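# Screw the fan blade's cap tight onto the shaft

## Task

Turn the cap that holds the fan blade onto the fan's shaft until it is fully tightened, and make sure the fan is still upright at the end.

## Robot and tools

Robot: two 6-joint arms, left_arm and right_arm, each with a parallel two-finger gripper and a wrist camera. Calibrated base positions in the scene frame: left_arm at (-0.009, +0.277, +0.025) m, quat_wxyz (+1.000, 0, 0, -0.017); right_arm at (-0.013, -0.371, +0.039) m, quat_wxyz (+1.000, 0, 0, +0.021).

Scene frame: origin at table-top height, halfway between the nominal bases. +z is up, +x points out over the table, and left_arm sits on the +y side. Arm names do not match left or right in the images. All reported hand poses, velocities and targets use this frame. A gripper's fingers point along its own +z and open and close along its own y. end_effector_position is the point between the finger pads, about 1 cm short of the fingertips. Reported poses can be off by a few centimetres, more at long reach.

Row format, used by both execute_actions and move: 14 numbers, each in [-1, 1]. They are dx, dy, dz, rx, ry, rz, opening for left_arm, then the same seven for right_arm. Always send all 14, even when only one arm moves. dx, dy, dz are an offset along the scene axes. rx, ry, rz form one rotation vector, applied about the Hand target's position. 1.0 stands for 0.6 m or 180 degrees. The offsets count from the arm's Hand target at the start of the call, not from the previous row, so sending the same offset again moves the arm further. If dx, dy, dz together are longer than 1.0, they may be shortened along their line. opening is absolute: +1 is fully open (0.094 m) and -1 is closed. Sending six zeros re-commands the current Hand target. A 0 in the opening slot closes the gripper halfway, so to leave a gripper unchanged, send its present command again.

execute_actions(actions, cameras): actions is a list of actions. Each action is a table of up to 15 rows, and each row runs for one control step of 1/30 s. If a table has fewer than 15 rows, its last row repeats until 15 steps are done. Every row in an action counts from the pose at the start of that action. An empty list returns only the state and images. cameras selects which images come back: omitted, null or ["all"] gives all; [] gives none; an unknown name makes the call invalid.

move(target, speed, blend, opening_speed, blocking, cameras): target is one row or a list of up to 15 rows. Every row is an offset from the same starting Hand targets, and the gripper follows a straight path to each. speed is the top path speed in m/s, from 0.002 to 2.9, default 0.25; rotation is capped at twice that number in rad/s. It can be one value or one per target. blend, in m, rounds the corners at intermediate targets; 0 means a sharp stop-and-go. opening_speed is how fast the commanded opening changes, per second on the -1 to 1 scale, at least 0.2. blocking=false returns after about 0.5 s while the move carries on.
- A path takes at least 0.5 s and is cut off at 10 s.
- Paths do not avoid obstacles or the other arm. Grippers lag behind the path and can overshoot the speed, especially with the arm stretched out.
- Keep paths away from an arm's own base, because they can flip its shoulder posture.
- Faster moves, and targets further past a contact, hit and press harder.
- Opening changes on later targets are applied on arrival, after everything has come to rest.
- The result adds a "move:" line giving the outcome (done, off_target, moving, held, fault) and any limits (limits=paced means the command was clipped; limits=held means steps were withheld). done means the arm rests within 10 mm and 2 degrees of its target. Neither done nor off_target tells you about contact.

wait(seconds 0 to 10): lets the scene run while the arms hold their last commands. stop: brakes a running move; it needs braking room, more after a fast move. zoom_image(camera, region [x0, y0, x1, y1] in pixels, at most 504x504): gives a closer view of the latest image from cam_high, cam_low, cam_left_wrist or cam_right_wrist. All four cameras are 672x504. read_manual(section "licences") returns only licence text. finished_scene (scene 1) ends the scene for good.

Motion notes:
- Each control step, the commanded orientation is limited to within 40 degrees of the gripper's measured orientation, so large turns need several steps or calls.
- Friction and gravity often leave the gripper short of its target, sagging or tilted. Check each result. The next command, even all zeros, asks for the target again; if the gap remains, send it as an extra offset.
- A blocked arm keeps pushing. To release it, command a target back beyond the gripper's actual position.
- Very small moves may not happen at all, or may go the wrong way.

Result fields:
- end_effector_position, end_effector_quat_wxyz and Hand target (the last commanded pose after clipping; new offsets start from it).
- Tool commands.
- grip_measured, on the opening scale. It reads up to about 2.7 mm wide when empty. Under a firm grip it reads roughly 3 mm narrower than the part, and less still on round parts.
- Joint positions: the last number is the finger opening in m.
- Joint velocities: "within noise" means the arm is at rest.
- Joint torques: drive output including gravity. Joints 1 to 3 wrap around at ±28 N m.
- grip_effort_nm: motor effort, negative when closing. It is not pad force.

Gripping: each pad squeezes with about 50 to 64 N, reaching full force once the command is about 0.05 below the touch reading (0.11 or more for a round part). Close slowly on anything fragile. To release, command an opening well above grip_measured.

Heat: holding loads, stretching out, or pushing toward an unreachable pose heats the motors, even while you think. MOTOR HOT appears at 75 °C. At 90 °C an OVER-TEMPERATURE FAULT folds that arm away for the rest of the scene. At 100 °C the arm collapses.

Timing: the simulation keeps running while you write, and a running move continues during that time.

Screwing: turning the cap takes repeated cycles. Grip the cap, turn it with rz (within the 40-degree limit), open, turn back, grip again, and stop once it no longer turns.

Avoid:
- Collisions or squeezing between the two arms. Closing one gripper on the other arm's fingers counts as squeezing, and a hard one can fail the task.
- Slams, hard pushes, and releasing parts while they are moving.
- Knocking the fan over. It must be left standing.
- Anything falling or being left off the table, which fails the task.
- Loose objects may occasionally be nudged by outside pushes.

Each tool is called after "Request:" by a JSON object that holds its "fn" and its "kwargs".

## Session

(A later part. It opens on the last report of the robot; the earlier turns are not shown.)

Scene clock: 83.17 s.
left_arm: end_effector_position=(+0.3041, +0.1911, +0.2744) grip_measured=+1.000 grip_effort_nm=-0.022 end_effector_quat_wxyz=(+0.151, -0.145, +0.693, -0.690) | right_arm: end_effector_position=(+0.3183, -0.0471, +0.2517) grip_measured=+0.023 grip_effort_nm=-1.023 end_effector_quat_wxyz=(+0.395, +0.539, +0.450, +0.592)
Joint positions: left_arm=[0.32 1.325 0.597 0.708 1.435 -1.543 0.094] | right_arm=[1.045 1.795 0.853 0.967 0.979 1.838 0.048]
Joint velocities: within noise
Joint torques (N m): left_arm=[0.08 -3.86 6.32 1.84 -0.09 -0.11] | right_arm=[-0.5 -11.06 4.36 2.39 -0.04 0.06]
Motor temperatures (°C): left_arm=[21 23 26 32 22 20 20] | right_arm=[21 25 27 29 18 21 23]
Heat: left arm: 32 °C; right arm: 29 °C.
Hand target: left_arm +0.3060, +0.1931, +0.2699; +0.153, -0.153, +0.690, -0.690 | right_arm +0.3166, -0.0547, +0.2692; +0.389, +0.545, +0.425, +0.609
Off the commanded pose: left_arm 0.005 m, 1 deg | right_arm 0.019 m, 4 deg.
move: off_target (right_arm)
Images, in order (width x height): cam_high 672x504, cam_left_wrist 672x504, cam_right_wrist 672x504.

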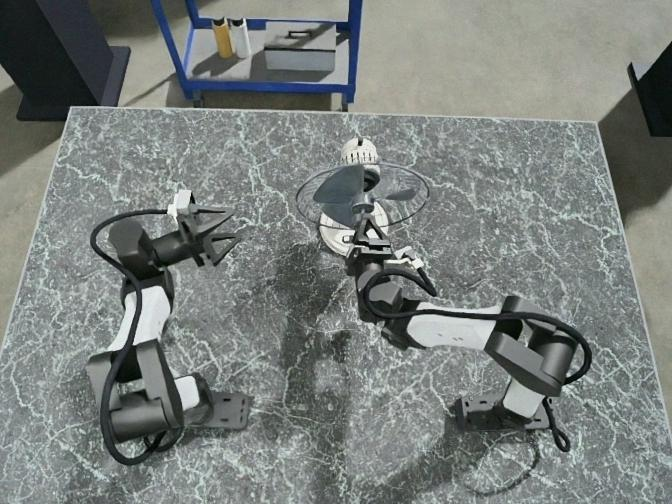

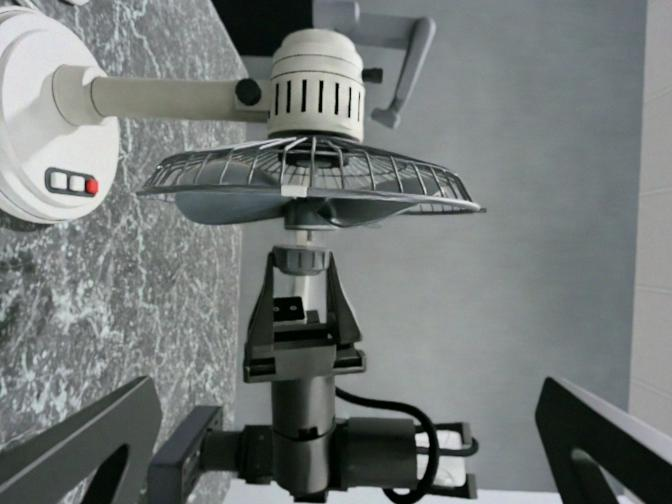

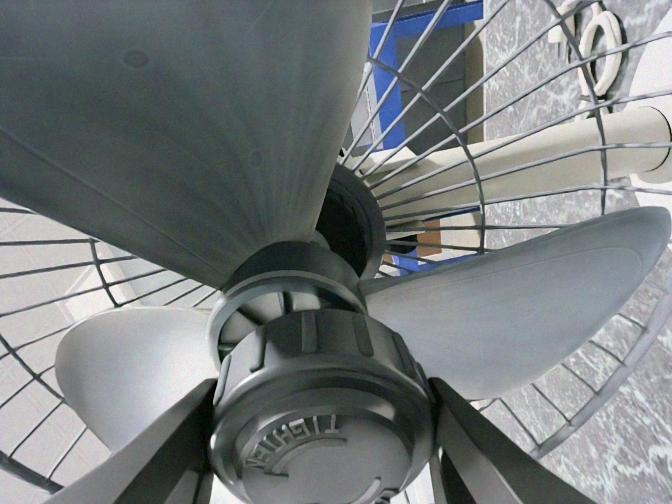

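Request:
{"fn": "move", "kwargs": {"target": [0,0,0,0,0,0,1, 0,-0.002,0.015,0,0,0,-0.15], "speed": 0.04, "cameras": ["cam_left_wrist","cam_right_wrist","cam_high"]}}

Request:
{"fn": "zoom_image", "kwargs": {"camera": "cam_left_wrist", "region": [255, 205, 365, 305]}}

Request:
{"fn": "zoom_image", "kwargs": {"camera": "cam_high", "region": [345, 190, 385, 240]}}

Request:
{"fn": "zoom_image", "kwargs": {"camera": "cam_right_wrist", "region": [205, 180, 445, 420]}}

Scene clock: 85.43 s.
left_arm: end_effector_position=(+0.3041, +0.1911, +0.2744) grip_measured=+1.000 grip_effort_nm=-0.027 end_effector_quat_wxyz=(+0.151, -0.145, +0.693, -0.690) | right_arm: end_effector_position=(+0.3169, -0.0498, +0.2621) grip_measured=+0.023 grip_effort_nm=-1.023 end_effector_quat_wxyz=(+0.393, +0.540, +0.444, +0.598)
Joint positions: left_arm=[0.32 1.325 0.597 0.708 1.435 -1.543 0.094] | right_arm=[1.045 1.765 0.853 0.954 0.979 1.838 0.048]
Joint velocities: within noise
Joint torques (N m): left_arm=[0.14 -4 6.46 1.85 -0.11 -0.11] | right_arm=[-0.53 -10.69 5.3 2.09 -0.08 0.04]
Motor temperatures (°C): left_arm=[21 23 26 32 22 20 20] | right_arm=[21 26 27 29 18 21 23]
Heat: left arm: 32 °C; right arm: 29 °C.
Hand target: left_arm +0.3060, +0.1931, +0.2699; +0.153, -0.153, +0.690, -0.690 | right_arm +0.3166, -0.0559, +0.2782; +0.389, +0.545, +0.425, +0.609
Off the commanded pose: left_arm 0.005 m, 1 deg | right_arm 0.017 m, 3 deg.
move: off_target (right_arm)
Images, in order (width x height): cam_high 672x504, cam_left_wrist 672x504, cam_right_wrist 672x504.

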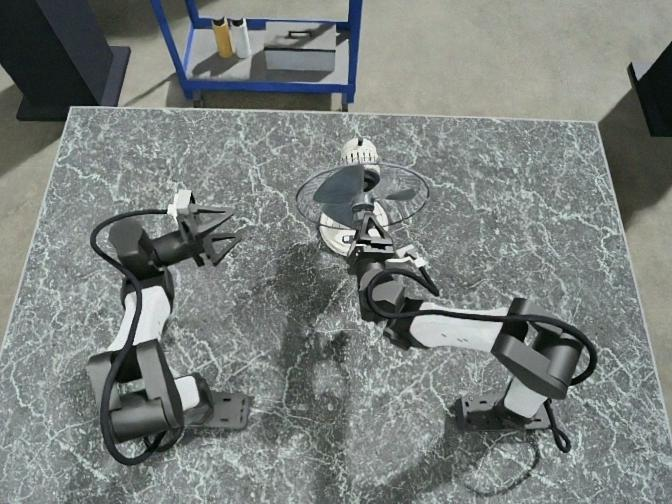

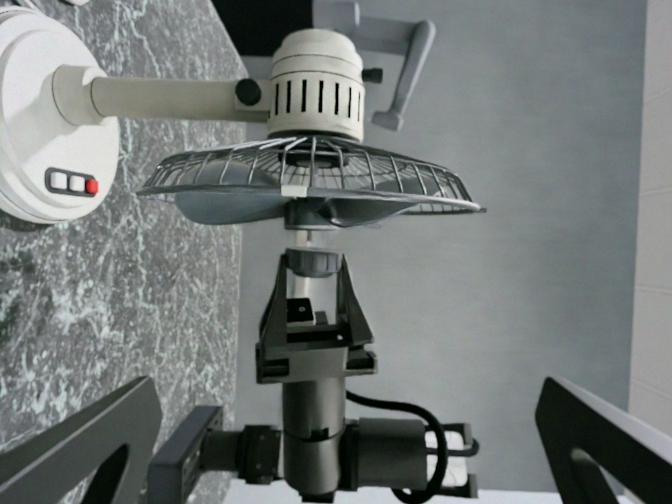

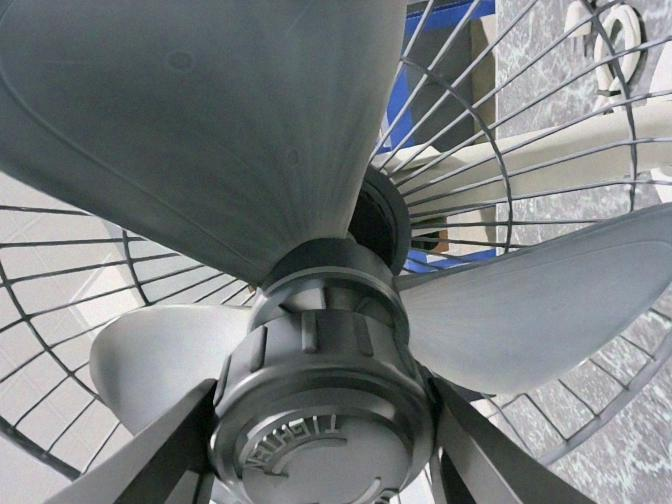

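Scaled by 4.582 from the camera's 672x504 image, which has a finer 960x720 frame.

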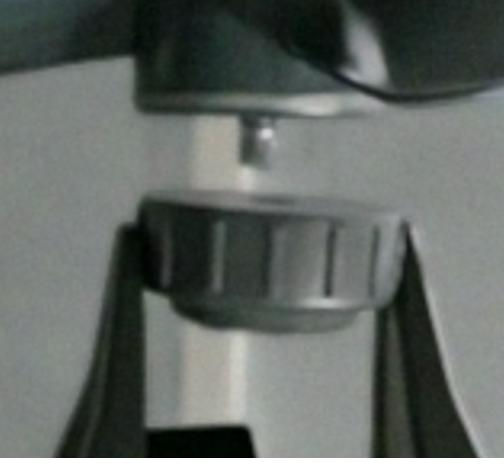

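Scaled by 10.080 from the camera's 672x504 image, which has a finer 960x720 frame.

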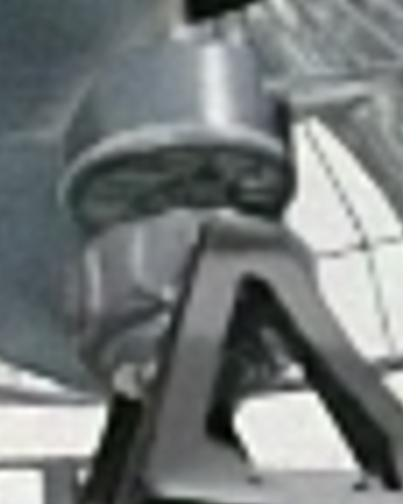

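Scaled by 2.100 from the camera's 672x504 image, which has a finer 960x720 frame.

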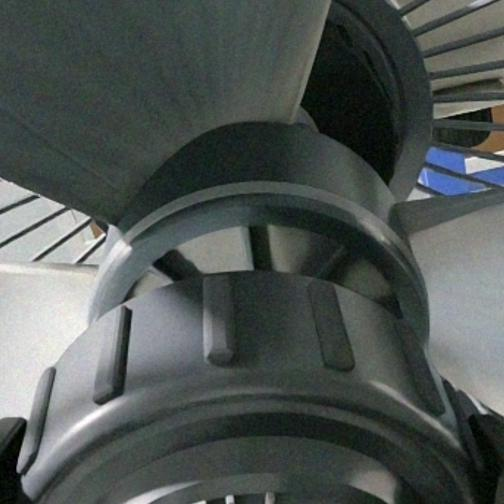

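Request:
{"fn": "move", "kwargs": {"target": [[0,0,0,0,0,0,1, -0.05,0,0.0167,0,0.0083,-0.0083,-0.15]], "speed": 0.06, "cameras": ["cam_right_wrist"]}}

Scene clock: 87.63 s.
left_arm: end_effector_position=(+0.3041, +0.1911, +0.2744) grip_measured=+1.000 grip_effort_nm=-0.022 end_effector_quat_wxyz=(+0.151, -0.145, +0.693, -0.690) | right_arm: end_effector_position=(+0.2898, -0.0498, +0.2747) grip_measured=+0.023 grip_effort_nm=-1.028 end_effector_quat_wxyz=(+0.395, +0.550, +0.442, +0.588)
Joint positions: left_arm=[0.32 1.325 0.597 0.708 1.435 -1.543 0.094] | right_arm=[1.124 1.689 0.853 0.844 1.08 1.866 0.048]
Joint velocities: within noise
Joint torques (N m): left_arm=[0.03 -3.84 6.31 1.8 -0.09 -0.1] | right_arm=[0.17 -9.88 5.46 1.99 0.07 0.12]
Motor temperatures (°C): left_arm=[21 23 26 32 22 20 20] | right_arm=[21 26 27 29 18 21 23]
Heat: left arm: 32 °C; right arm: 29 °C.
Hand target: left_arm +0.3060, +0.1931, +0.2698; +0.153, -0.153, +0.690, -0.690 | right_arm +0.2866, -0.0558, +0.2882; +0.391, +0.558, +0.423, +0.597
Off the commanded pose: left_arm 0.005 m, 1 deg | right_arm 0.015 m, 3 deg.
move: off_target (right_arm)
Images, in order (width x height): cam_right_wrist 672x504.

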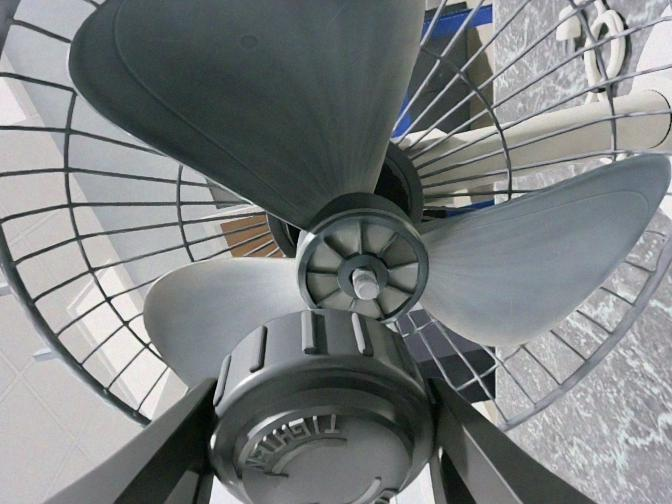

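Request:
{"fn": "zoom_image", "kwargs": {"camera": "cam_right_wrist", "region": [280, 180, 450, 330]}}

Scaled by 2.965 from the camera's 672x504 image, which has a finer 960x720 frame.

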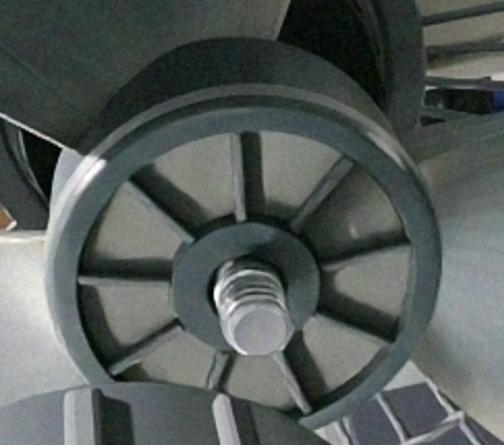

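Request:
{"fn": "execute_actions", "kwargs": {"actions": [], "cameras": ["cam_high","cam_left_wrist","cam_right_wrist"]}}

Request:
{"fn": "zoom_image", "kwargs": {"camera": "cam_left_wrist", "region": [255, 205, 365, 305]}}

Request:
{"fn": "zoom_image", "kwargs": {"camera": "cam_high", "region": [345, 190, 385, 240]}}

Request:
{"fn": "zoom_image", "kwargs": {"camera": "cam_right_wrist", "region": [340, 240, 400, 310]}}

Scene clock: 89.10 s.
left_arm: end_effector_position=(+0.3041, +0.1911, +0.2744) grip_measured=+1.000 grip_effort_nm=-0.022 end_effector_quat_wxyz=(+0.151, -0.145, +0.693, -0.690) | right_arm: end_effector_position=(+0.2898, -0.0499, +0.2746) grip_measured=+0.023 grip_effort_nm=-1.023 end_effector_quat_wxyz=(+0.396, +0.551, +0.442, +0.587)
Joint positions: left_arm=[0.32 1.325 0.597 0.708 1.435 -1.543 0.094] | right_arm=[1.124 1.689 0.853 0.843 1.081 1.866 0.048]
Joint velocities: within noise
Joint torques (N m): left_arm=[-0.01 -3.84 6.3 1.84 -0.11 -0.1] | right_arm=[0.2 -10.03 5.39 2 0.05 0.11]
Motor temperatures (°C): left_arm=[21 23 26 32 22 20 20] | right_arm=[21 26 27 29 18 21 23]
Heat: left arm: 32 °C; right arm: 29 °C.
Hand target: left_arm +0.3060, +0.1931, +0.2698; +0.153, -0.153, +0.690, -0.690 | right_arm +0.2866, -0.0558, +0.2882; +0.391, +0.558, +0.423, +0.597
Tool commands: left_gripper/opening=+1.0 right_gripper/opening=-0.15
Off the commanded pose: left_arm 0.005 m, 1 deg | right_arm 0.015 m, 3 deg.
Images, in order (width x height): cam_high 672x504, cam_left_wrist 672x504, cam_right_wrist 672x504.

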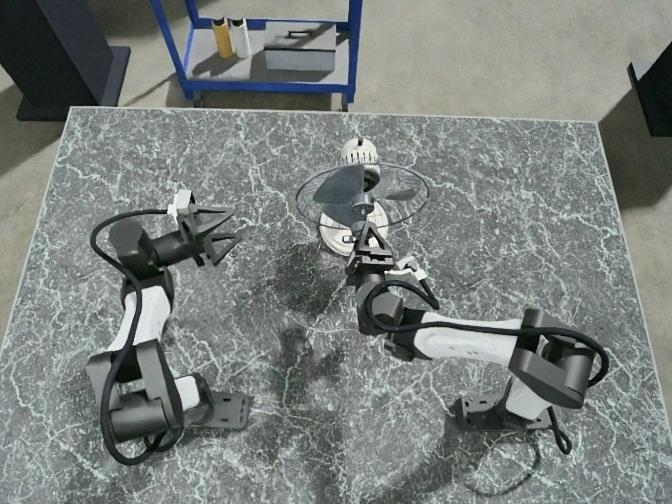

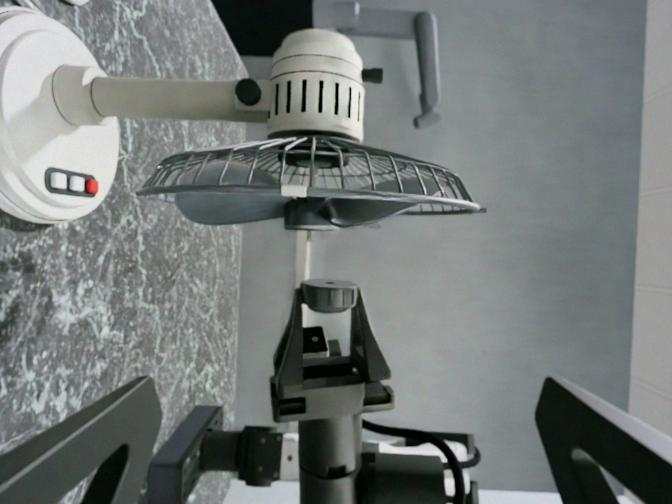

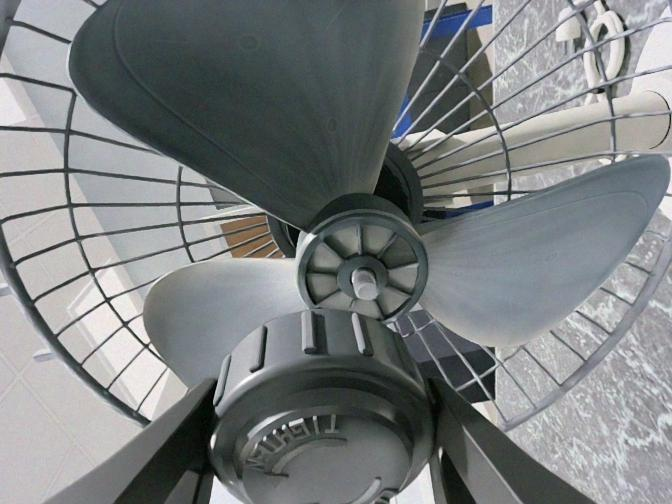

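Scaled by 4.582 from the camera's 672x504 image, which has a finer 960x720 frame.

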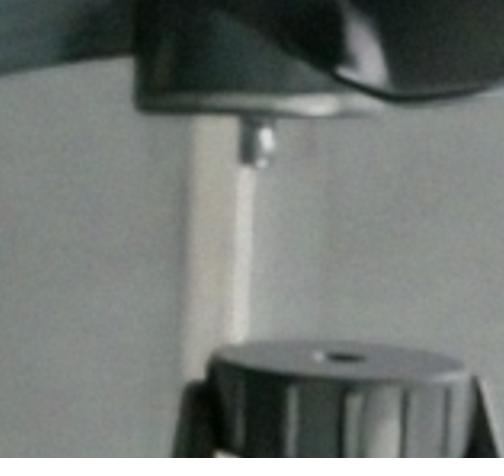

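Scaled by 10.080 from the camera's 672x504 image, which has a finer 960x720 frame.

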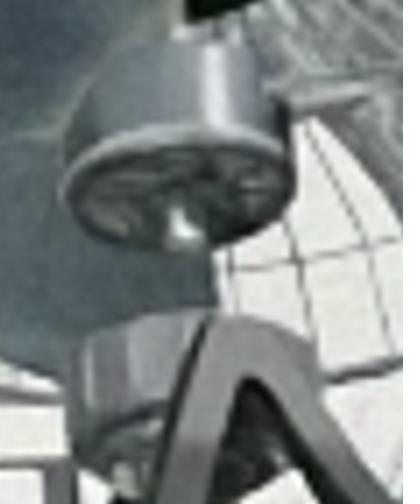

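Scaled by 7.200 from the camera's 672x504 image, which has a finer 960x720 frame.

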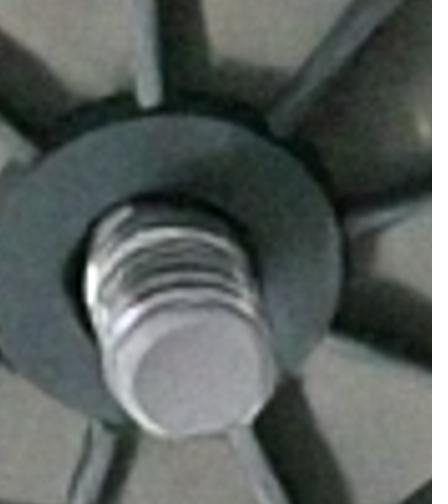

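Request:
{"fn": "move", "kwargs": {"target": [[0,0,0,0,0,0,1, 0.0482,0.021,-0.0285,0,0,0,-0.15]], "speed": 0.06, "cameras": ["cam_right_wrist","cam_high","cam_left_wrist"]}}

Request:
{"fn": "zoom_image", "kwargs": {"camera": "cam_left_wrist", "region": [255, 205, 365, 305]}}

Request:
{"fn": "zoom_image", "kwargs": {"camera": "cam_high", "region": [345, 190, 385, 240]}}

Request:
{"fn": "zoom_image", "kwargs": {"camera": "cam_right_wrist", "region": [205, 180, 445, 420]}}

Scene clock: 91.13 s.
left_arm: end_effector_position=(+0.3041, +0.1911, +0.2744) grip_measured=+1.000 grip_effort_nm=-0.027 end_effector_quat_wxyz=(+0.151, -0.145, +0.693, -0.690) | right_arm: end_effector_position=(+0.3105, -0.0473, +0.2600) grip_measured=+0.023 grip_effort_nm=-1.028 end_effector_quat_wxyz=(+0.399, +0.553, +0.444, +0.581)
Joint positions: left_arm=[0.32 1.325 0.597 0.708 1.435 -1.543 0.094] | right_arm=[1.074 1.761 0.882 0.87 1.041 1.872 0.048]
Joint velocities: within noise
Joint torques (N m): left_arm=[0.05 -3.89 6.45 1.86 -0.1 -0.11] | right_arm=[-0.91 -6.32 7.87 2.35 -0.13 0.13]
Motor temperatures (°C): left_arm=[21 23 26 32 22 20 20] | right_arm=[21 26 27 30 18 21 23]
Heat: left arm: 32 °C; right arm: 30 °C.
Hand target: left_arm +0.3060, +0.1931, +0.2699; +0.153, -0.153, +0.690, -0.690 | right_arm +0.3156, -0.0433, +0.2711; +0.391, +0.558, +0.423, +0.597
Off the commanded pose: left_arm 0.005 m, 1 deg | right_arm 0.013 m, 3 deg.
move: off_target (right_arm)
Images, in order (width x height): cam_high 672x504, cam_left_wrist 672x504, cam_right_wrist 672x504.

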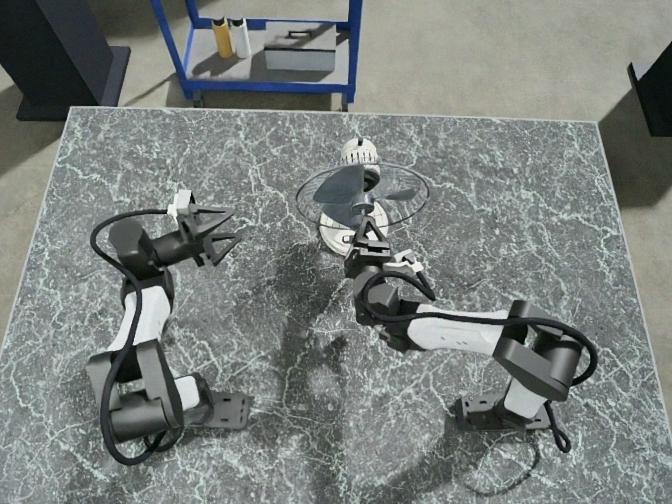

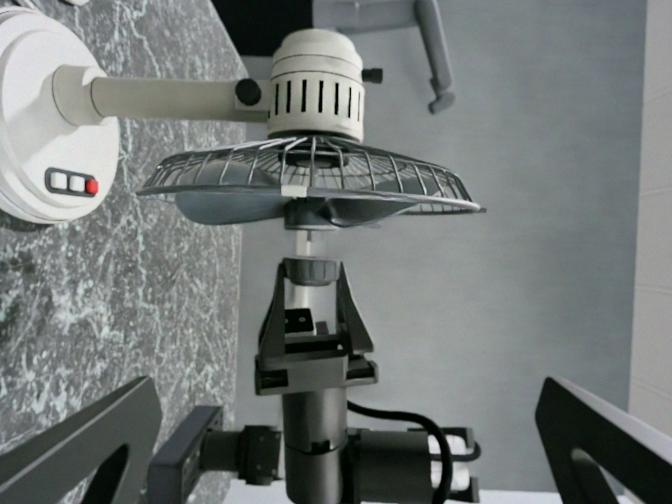

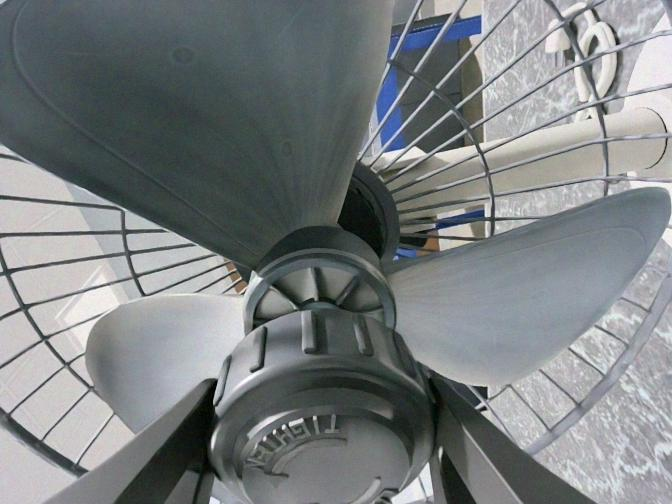

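Scaled by 4.582 from the camera's 672x504 image, which has a finer 960x720 frame.

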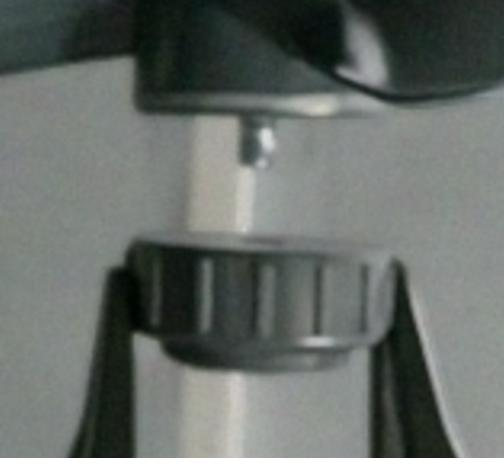

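Scaled by 10.080 from the camera's 672x504 image, which has a finer 960x720 frame.

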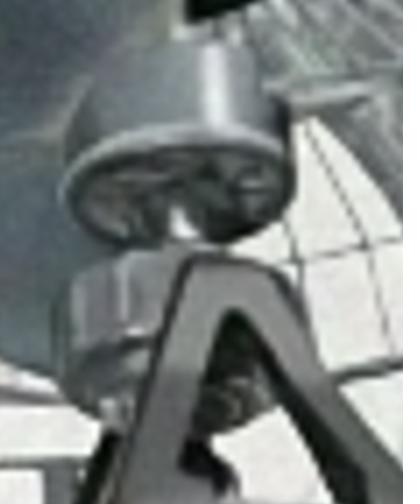

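Scaled by 2.100 from the camera's 672x504 image, which has a finer 960x720 frame.

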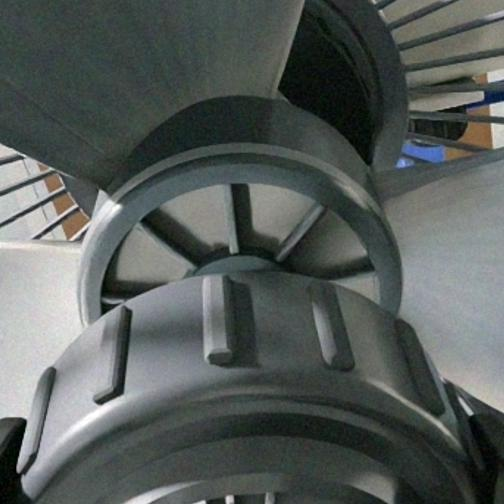

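Request:
{"fn": "move", "kwargs": {"target": [[0,0,0,0,0,0,1, 0.015,-0.0003,-0.0018,0,0,0,-0.15]], "speed": 0.04, "cameras": ["cam_right_wrist","cam_high","cam_left_wrist"]}}

Request:
{"fn": "zoom_image", "kwargs": {"camera": "cam_left_wrist", "region": [255, 205, 365, 305]}}

Request:
{"fn": "zoom_image", "kwargs": {"camera": "cam_high", "region": [345, 190, 385, 240]}}

Request:
{"fn": "zoom_image", "kwargs": {"camera": "cam_right_wrist", "region": [205, 180, 445, 420]}}

Scene clock: 92.50 s.
left_arm: end_effector_position=(+0.3041, +0.1911, +0.2744) grip_measured=+1.000 grip_effort_nm=-0.027 end_effector_quat_wxyz=(+0.151, -0.145, +0.693, -0.690) | right_arm: end_effector_position=(+0.3191, -0.0473, +0.2593) grip_measured=+0.023 grip_effort_nm=-1.028 end_effector_quat_wxyz=(+0.399, +0.553, +0.443, +0.582)
Joint positions: left_arm=[0.32 1.325 0.597 0.708 1.435 -1.543 0.094] | right_arm=[1.052 1.776 0.896 0.871 1.018 1.873 0.048]
Joint velocities: within noise
Joint torques (N m): left_arm=[0.09 -3.84 6.32 1.84 -0.1 -0.1] | right_arm=[-0.85 -6.38 7.77 2.33 -0.11 0.12]
Motor temperatures (°C): left_arm=[21 23 26 32 22 20 20] | right_arm=[21 26 27 30 18 21 23]
Heat: left arm: 32 °C; right arm: 30 °C.
Hand target: left_arm +0.3060, +0.1931, +0.2699; +0.153, -0.153, +0.690, -0.690 | right_arm +0.3244, -0.0433, +0.2700; +0.391, +0.558, +0.424, +0.597
Off the commanded pose: left_arm 0.005 m, 1 deg | right_arm 0.013 m, 3 deg.
move: off_target (right_arm)
Images, in order (width x height): cam_high 672x504, cam_left_wrist 672x504, cam_right_wrist 672x504.

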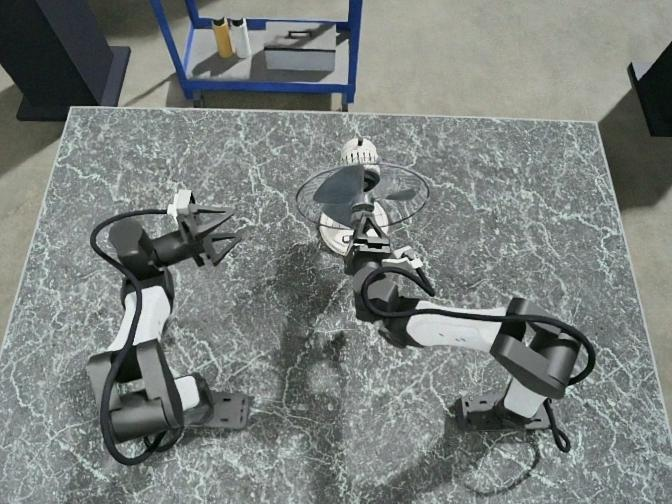

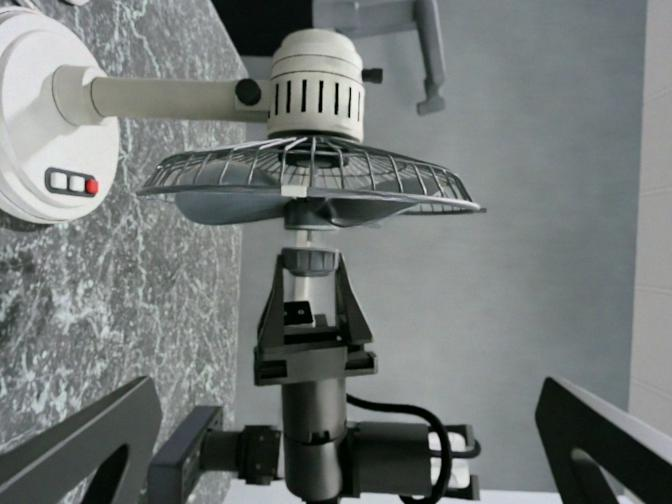

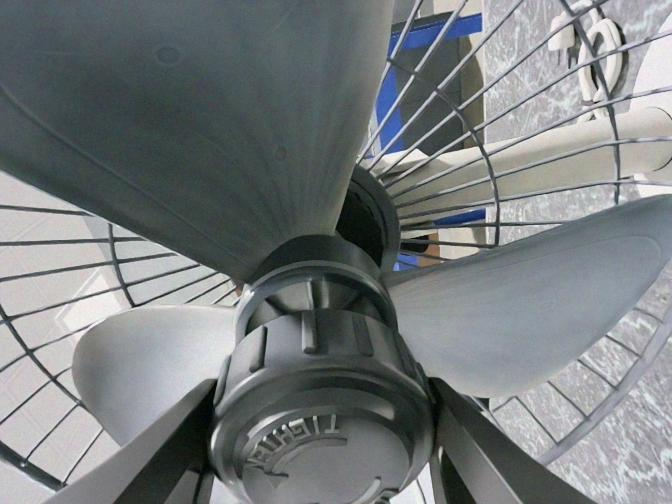

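Scaled by 4.582 from the camera's 672x504 image, which has a finer 960x720 frame.

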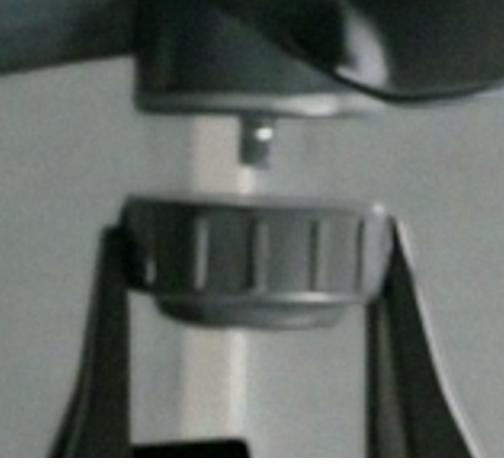

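Scaled by 10.080 from the camera's 672x504 image, which has a finer 960x720 frame.

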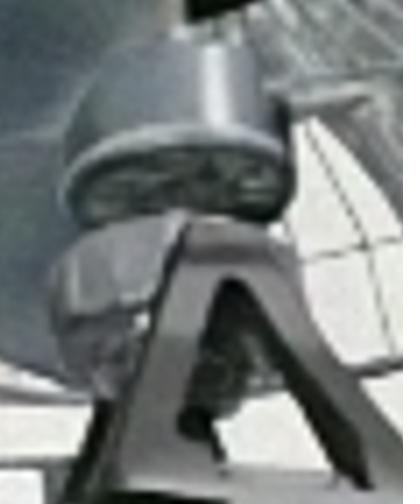

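Scaled by 2.100 from the camera's 672x504 image, which has a finer 960x720 frame.

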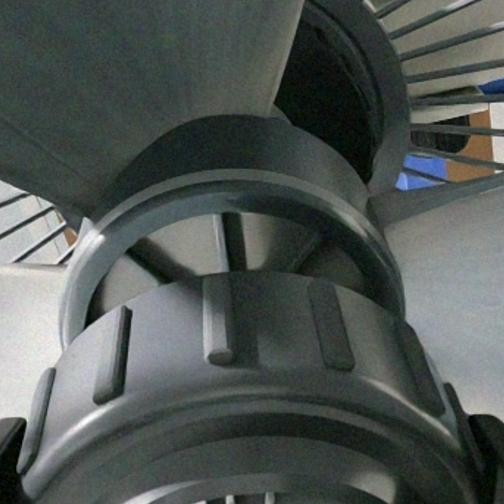

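Request:
{"fn": "move", "kwargs": {"target": [[0,0,0,0,0,0,1, -0.063,-0.0242,0.0303,0,0,0,-0.15]], "speed": 0.08, "cameras": []}}

Request:
{"fn": "move", "kwargs": {"target": [[0,0,0,0,0,0,1, 0.0652,0.0212,-0.0310,0,0,0,-0.15]], "speed": 0.06, "cameras": ["cam_right_wrist","cam_high","cam_left_wrist"]}}

Request:
{"fn": "zoom_image", "kwargs": {"camera": "cam_left_wrist", "region": [255, 205, 365, 305]}}

Request:
{"fn": "zoom_image", "kwargs": {"camera": "cam_high", "region": [345, 190, 385, 240]}}

Request:
{"fn": "zoom_image", "kwargs": {"camera": "cam_right_wrist", "region": [205, 180, 445, 420]}}

Scene clock: 94.60 s.
left_arm: end_effector_position=(+0.3041, +0.1911, +0.2744) grip_measured=+1.000 grip_effort_nm=-0.027 end_effector_quat_wxyz=(+0.151, -0.145, +0.693, -0.690) | right_arm: end_effector_position=(+0.2906, -0.0512, +0.2793) grip_measured=+0.023 grip_effort_nm=-1.023 end_effector_quat_wxyz=(+0.392, +0.553, +0.436, +0.593)
Joint positions: left_arm=[0.32 1.325 0.597 0.708 1.435 -1.543 0.094] | right_arm=[1.12 1.68 0.856 0.843 1.078 1.873 0.048]
Joint velocities: within noise
Joint torques (N m): left_arm=[0.09 -3.78 6.35 1.85 -0.09 -0.11] | right_arm=[0.21 -9.73 4.78 1.94 0.09 0]
Motor temperatures (°C): left_arm=[21 23 26 32 22 20 20] | right_arm=[21 26 27 30 18 21 23]
Heat: left arm: 32 °C; right arm: 30 °C.
Hand target: left_arm +0.3060, +0.1931, +0.2699; +0.153, -0.153, +0.690, -0.690 | right_arm +0.2867, -0.0580, +0.2883; +0.391, +0.558, +0.423, +0.597
Off the commanded pose: left_arm 0.005 m, 1 deg | right_arm 0.012 m, 2 deg.
move: off_target (right_arm)
No camera images: "cameras" was empty.

Scene clock: 95.87 s.
left_arm: end_effector_position=(+0.3041, +0.1911, +0.2744) grip_measured=+1.000 grip_effort_nm=-0.022 end_effector_quat_wxyz=(+0.151, -0.145, +0.693, -0.690) | right_arm: end_effector_position=(+0.3205, -0.0493, +0.2580) grip_measured=+0.023 grip_effort_nm=-1.028 end_effector_quat_wxyz=(+0.399, +0.553, +0.444, +0.581)
Joint positions: left_arm=[0.32 1.325 0.597 0.708 1.435 -1.543 0.094] | right_arm=[1.046 1.774 0.891 0.871 1.013 1.874 0.048]
Joint velocities: within noise
Joint torques (N m): left_arm=[0.1 -3.84 6.35 1.88 -0.08 -0.13] | right_arm=[-0.79 -6.41 7.91 2.34 -0.14 0.11]
Motor temperatures (°C): left_arm=[21 23 26 32 22 20 20] | right_arm=[21 26 27 30 18 21 23]
Heat: left arm: 32 °C; right arm: 30 °C.
Hand target: left_arm +0.3060, +0.1931, +0.2699; +0.153, -0.153, +0.690, -0.690 | right_arm +0.3258, -0.0452, +0.2697; +0.391, +0.558, +0.423, +0.597
Off the commanded pose: left_arm 0.005 m, 1 deg | right_arm 0.014 m, 3 deg.
move: off_target (right_arm)
Images, in order (width x height): cam_high 672x504, cam_left_wrist 672x504, cam_right_wrist 672x504.

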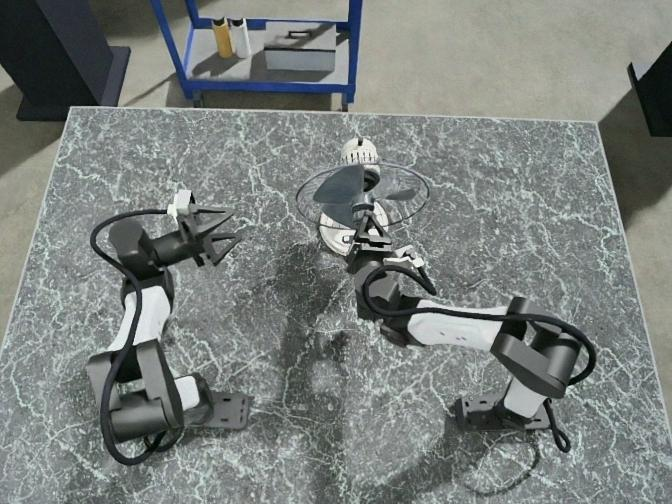

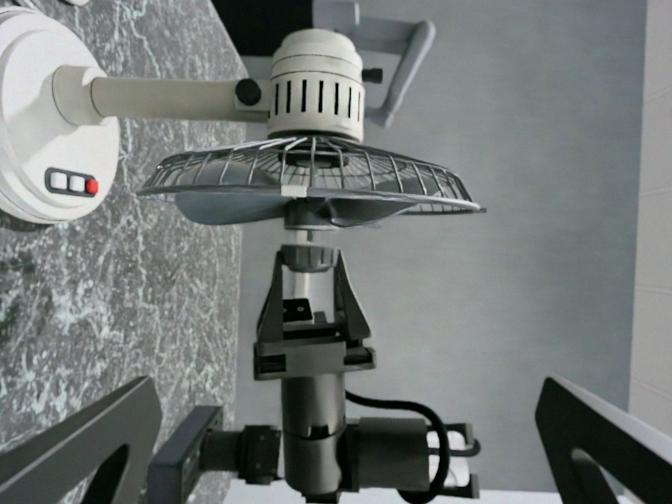

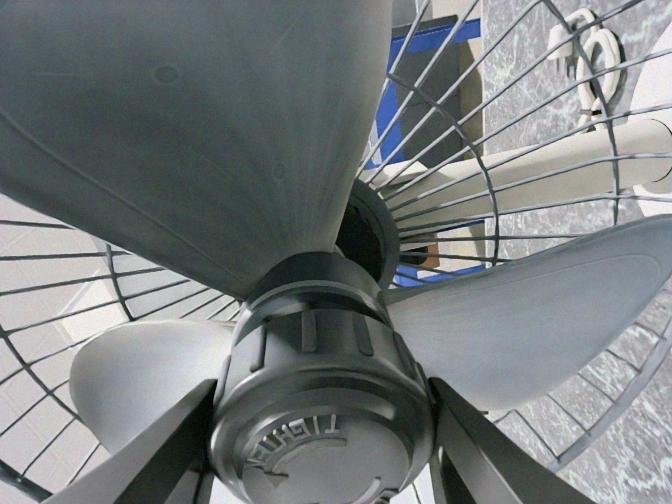

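Scaled by 4.582 from the camera's 672x504 image, which has a finer 960x720 frame.

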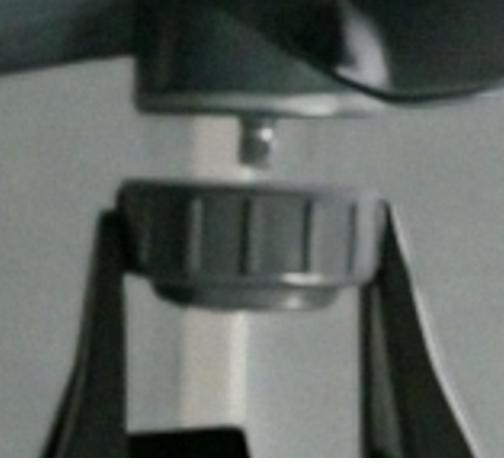

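Scaled by 10.080 from the camera's 672x504 image, which has a finer 960x720 frame.

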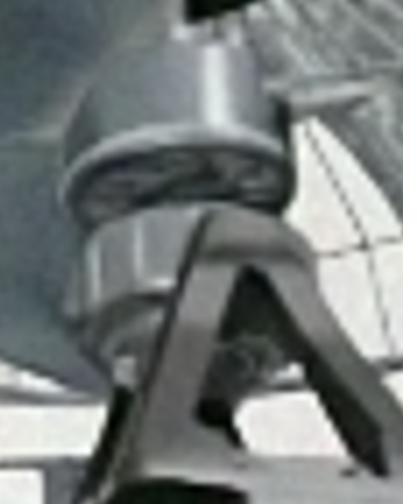

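Scaled by 2.100 from the camera's 672x504 image, which has a finer 960x720 frame.

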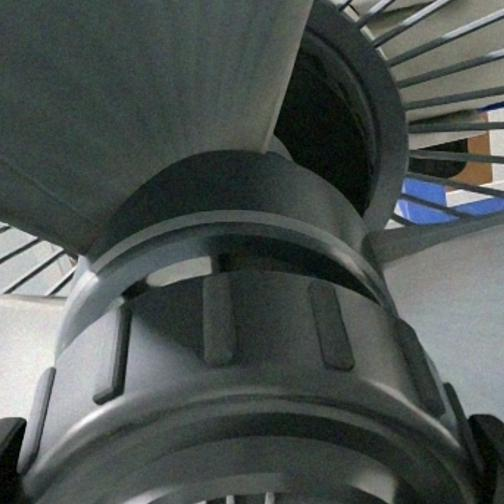

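Request:
{"fn": "move", "kwargs": {"target": [[0,0,0,0,0,0,1, 0.005,0.0037,0.001,0,0,0,-0.15]], "speed": 0.04, "cameras": ["cam_right_wrist","cam_high","cam_left_wrist"]}}

Request:
{"fn": "zoom_image", "kwargs": {"camera": "cam_left_wrist", "region": [255, 205, 365, 305]}}

Request:
{"fn": "zoom_image", "kwargs": {"camera": "cam_high", "region": [345, 190, 385, 240]}}

Request:
{"fn": "zoom_image", "kwargs": {"camera": "cam_right_wrist", "region": [205, 180, 445, 420]}}

Scene clock: 97.20 s.
left_arm: end_effector_position=(+0.3041, +0.1911, +0.2744) grip_measured=+1.000 grip_effort_nm=-0.022 end_effector_quat_wxyz=(+0.151, -0.145, +0.693, -0.690) | right_arm: end_effector_position=(+0.3235, -0.0469, +0.2601) grip_measured=+0.023 grip_effort_nm=-1.023 end_effector_quat_wxyz=(+0.398, +0.554, +0.442, +0.583)
Joint positions: left_arm=[0.32 1.325 0.597 0.708 1.435 -1.543 0.094] | right_arm=[1.041 1.784 0.907 0.872 1.008 1.874 0.048]
Joint velocities: within noise
Joint torques (N m): left_arm=[0.13 -3.97 6.42 1.86 -0.09 -0.11] | right_arm=[-0.81 -6.48 7.97 2.33 -0.11 0.11]
Motor temperatures (°C): left_arm=[21 23 26 32 22 20 20] | right_arm=[21 26 27 30 18 21 23]
Heat: left arm: 32 °C; right arm: 30 °C.
Hand target: left_arm +0.3060, +0.1931, +0.2699; +0.153, -0.153, +0.690, -0.690 | right_arm +0.3288, -0.0430, +0.2702; +0.391, +0.558, +0.423, +0.597
Off the commanded pose: left_arm 0.005 m, 1 deg | right_arm 0.012 m, 3 deg.
move: off_target (right_arm)
Images, in order (width x height): cam_high 672x504, cam_left_wrist 672x504, cam_right_wrist 672x504.

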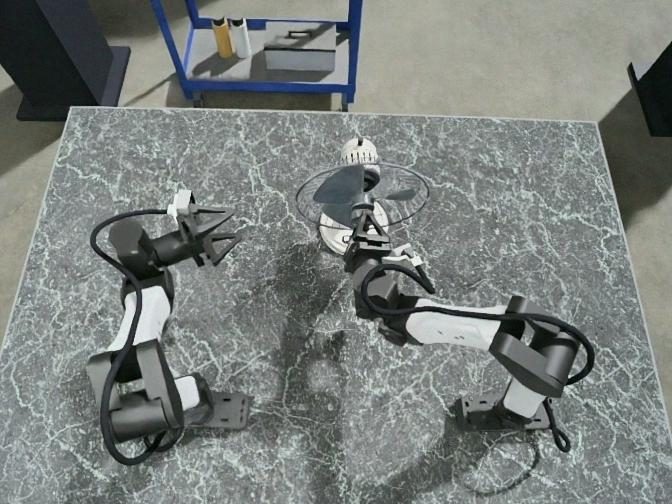

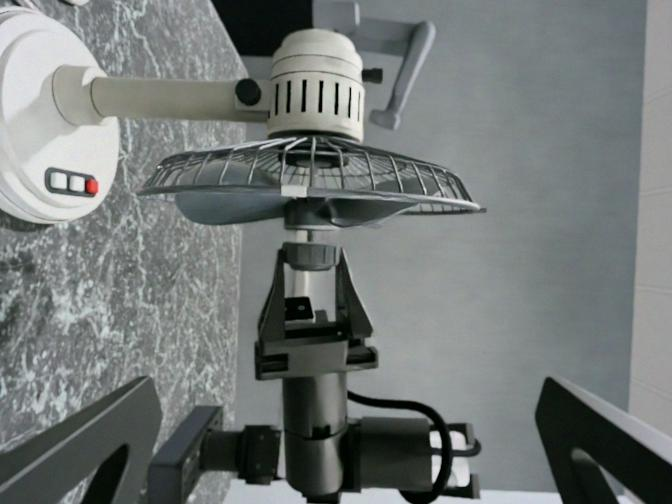

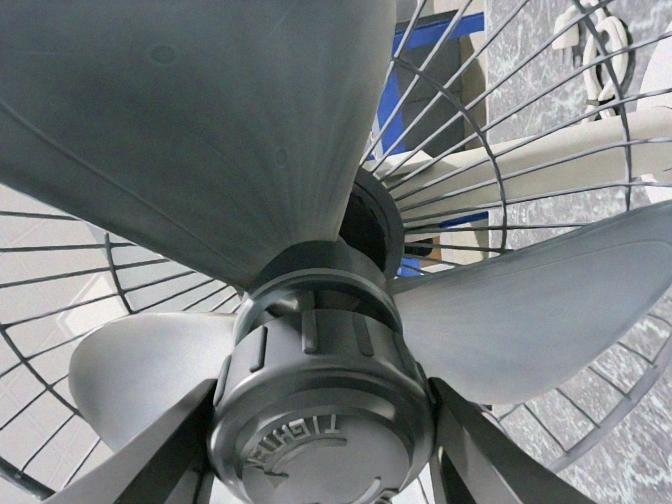

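Scaled by 4.582 from the camera's 672x504 image, which has a finer 960x720 frame.

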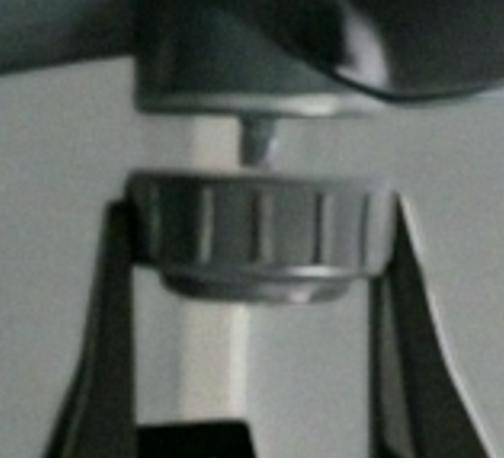

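Scaled by 10.080 from the camera's 672x504 image, which has a finer 960x720 frame.

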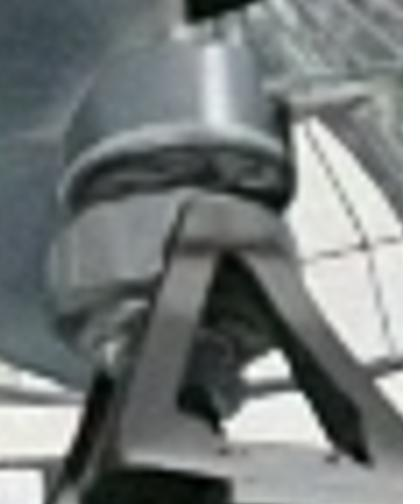

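Scaled by 2.100 from the camera's 672x504 image, which has a finer 960x720 frame.

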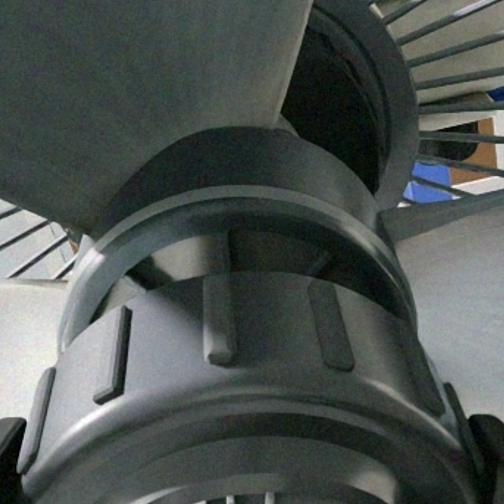

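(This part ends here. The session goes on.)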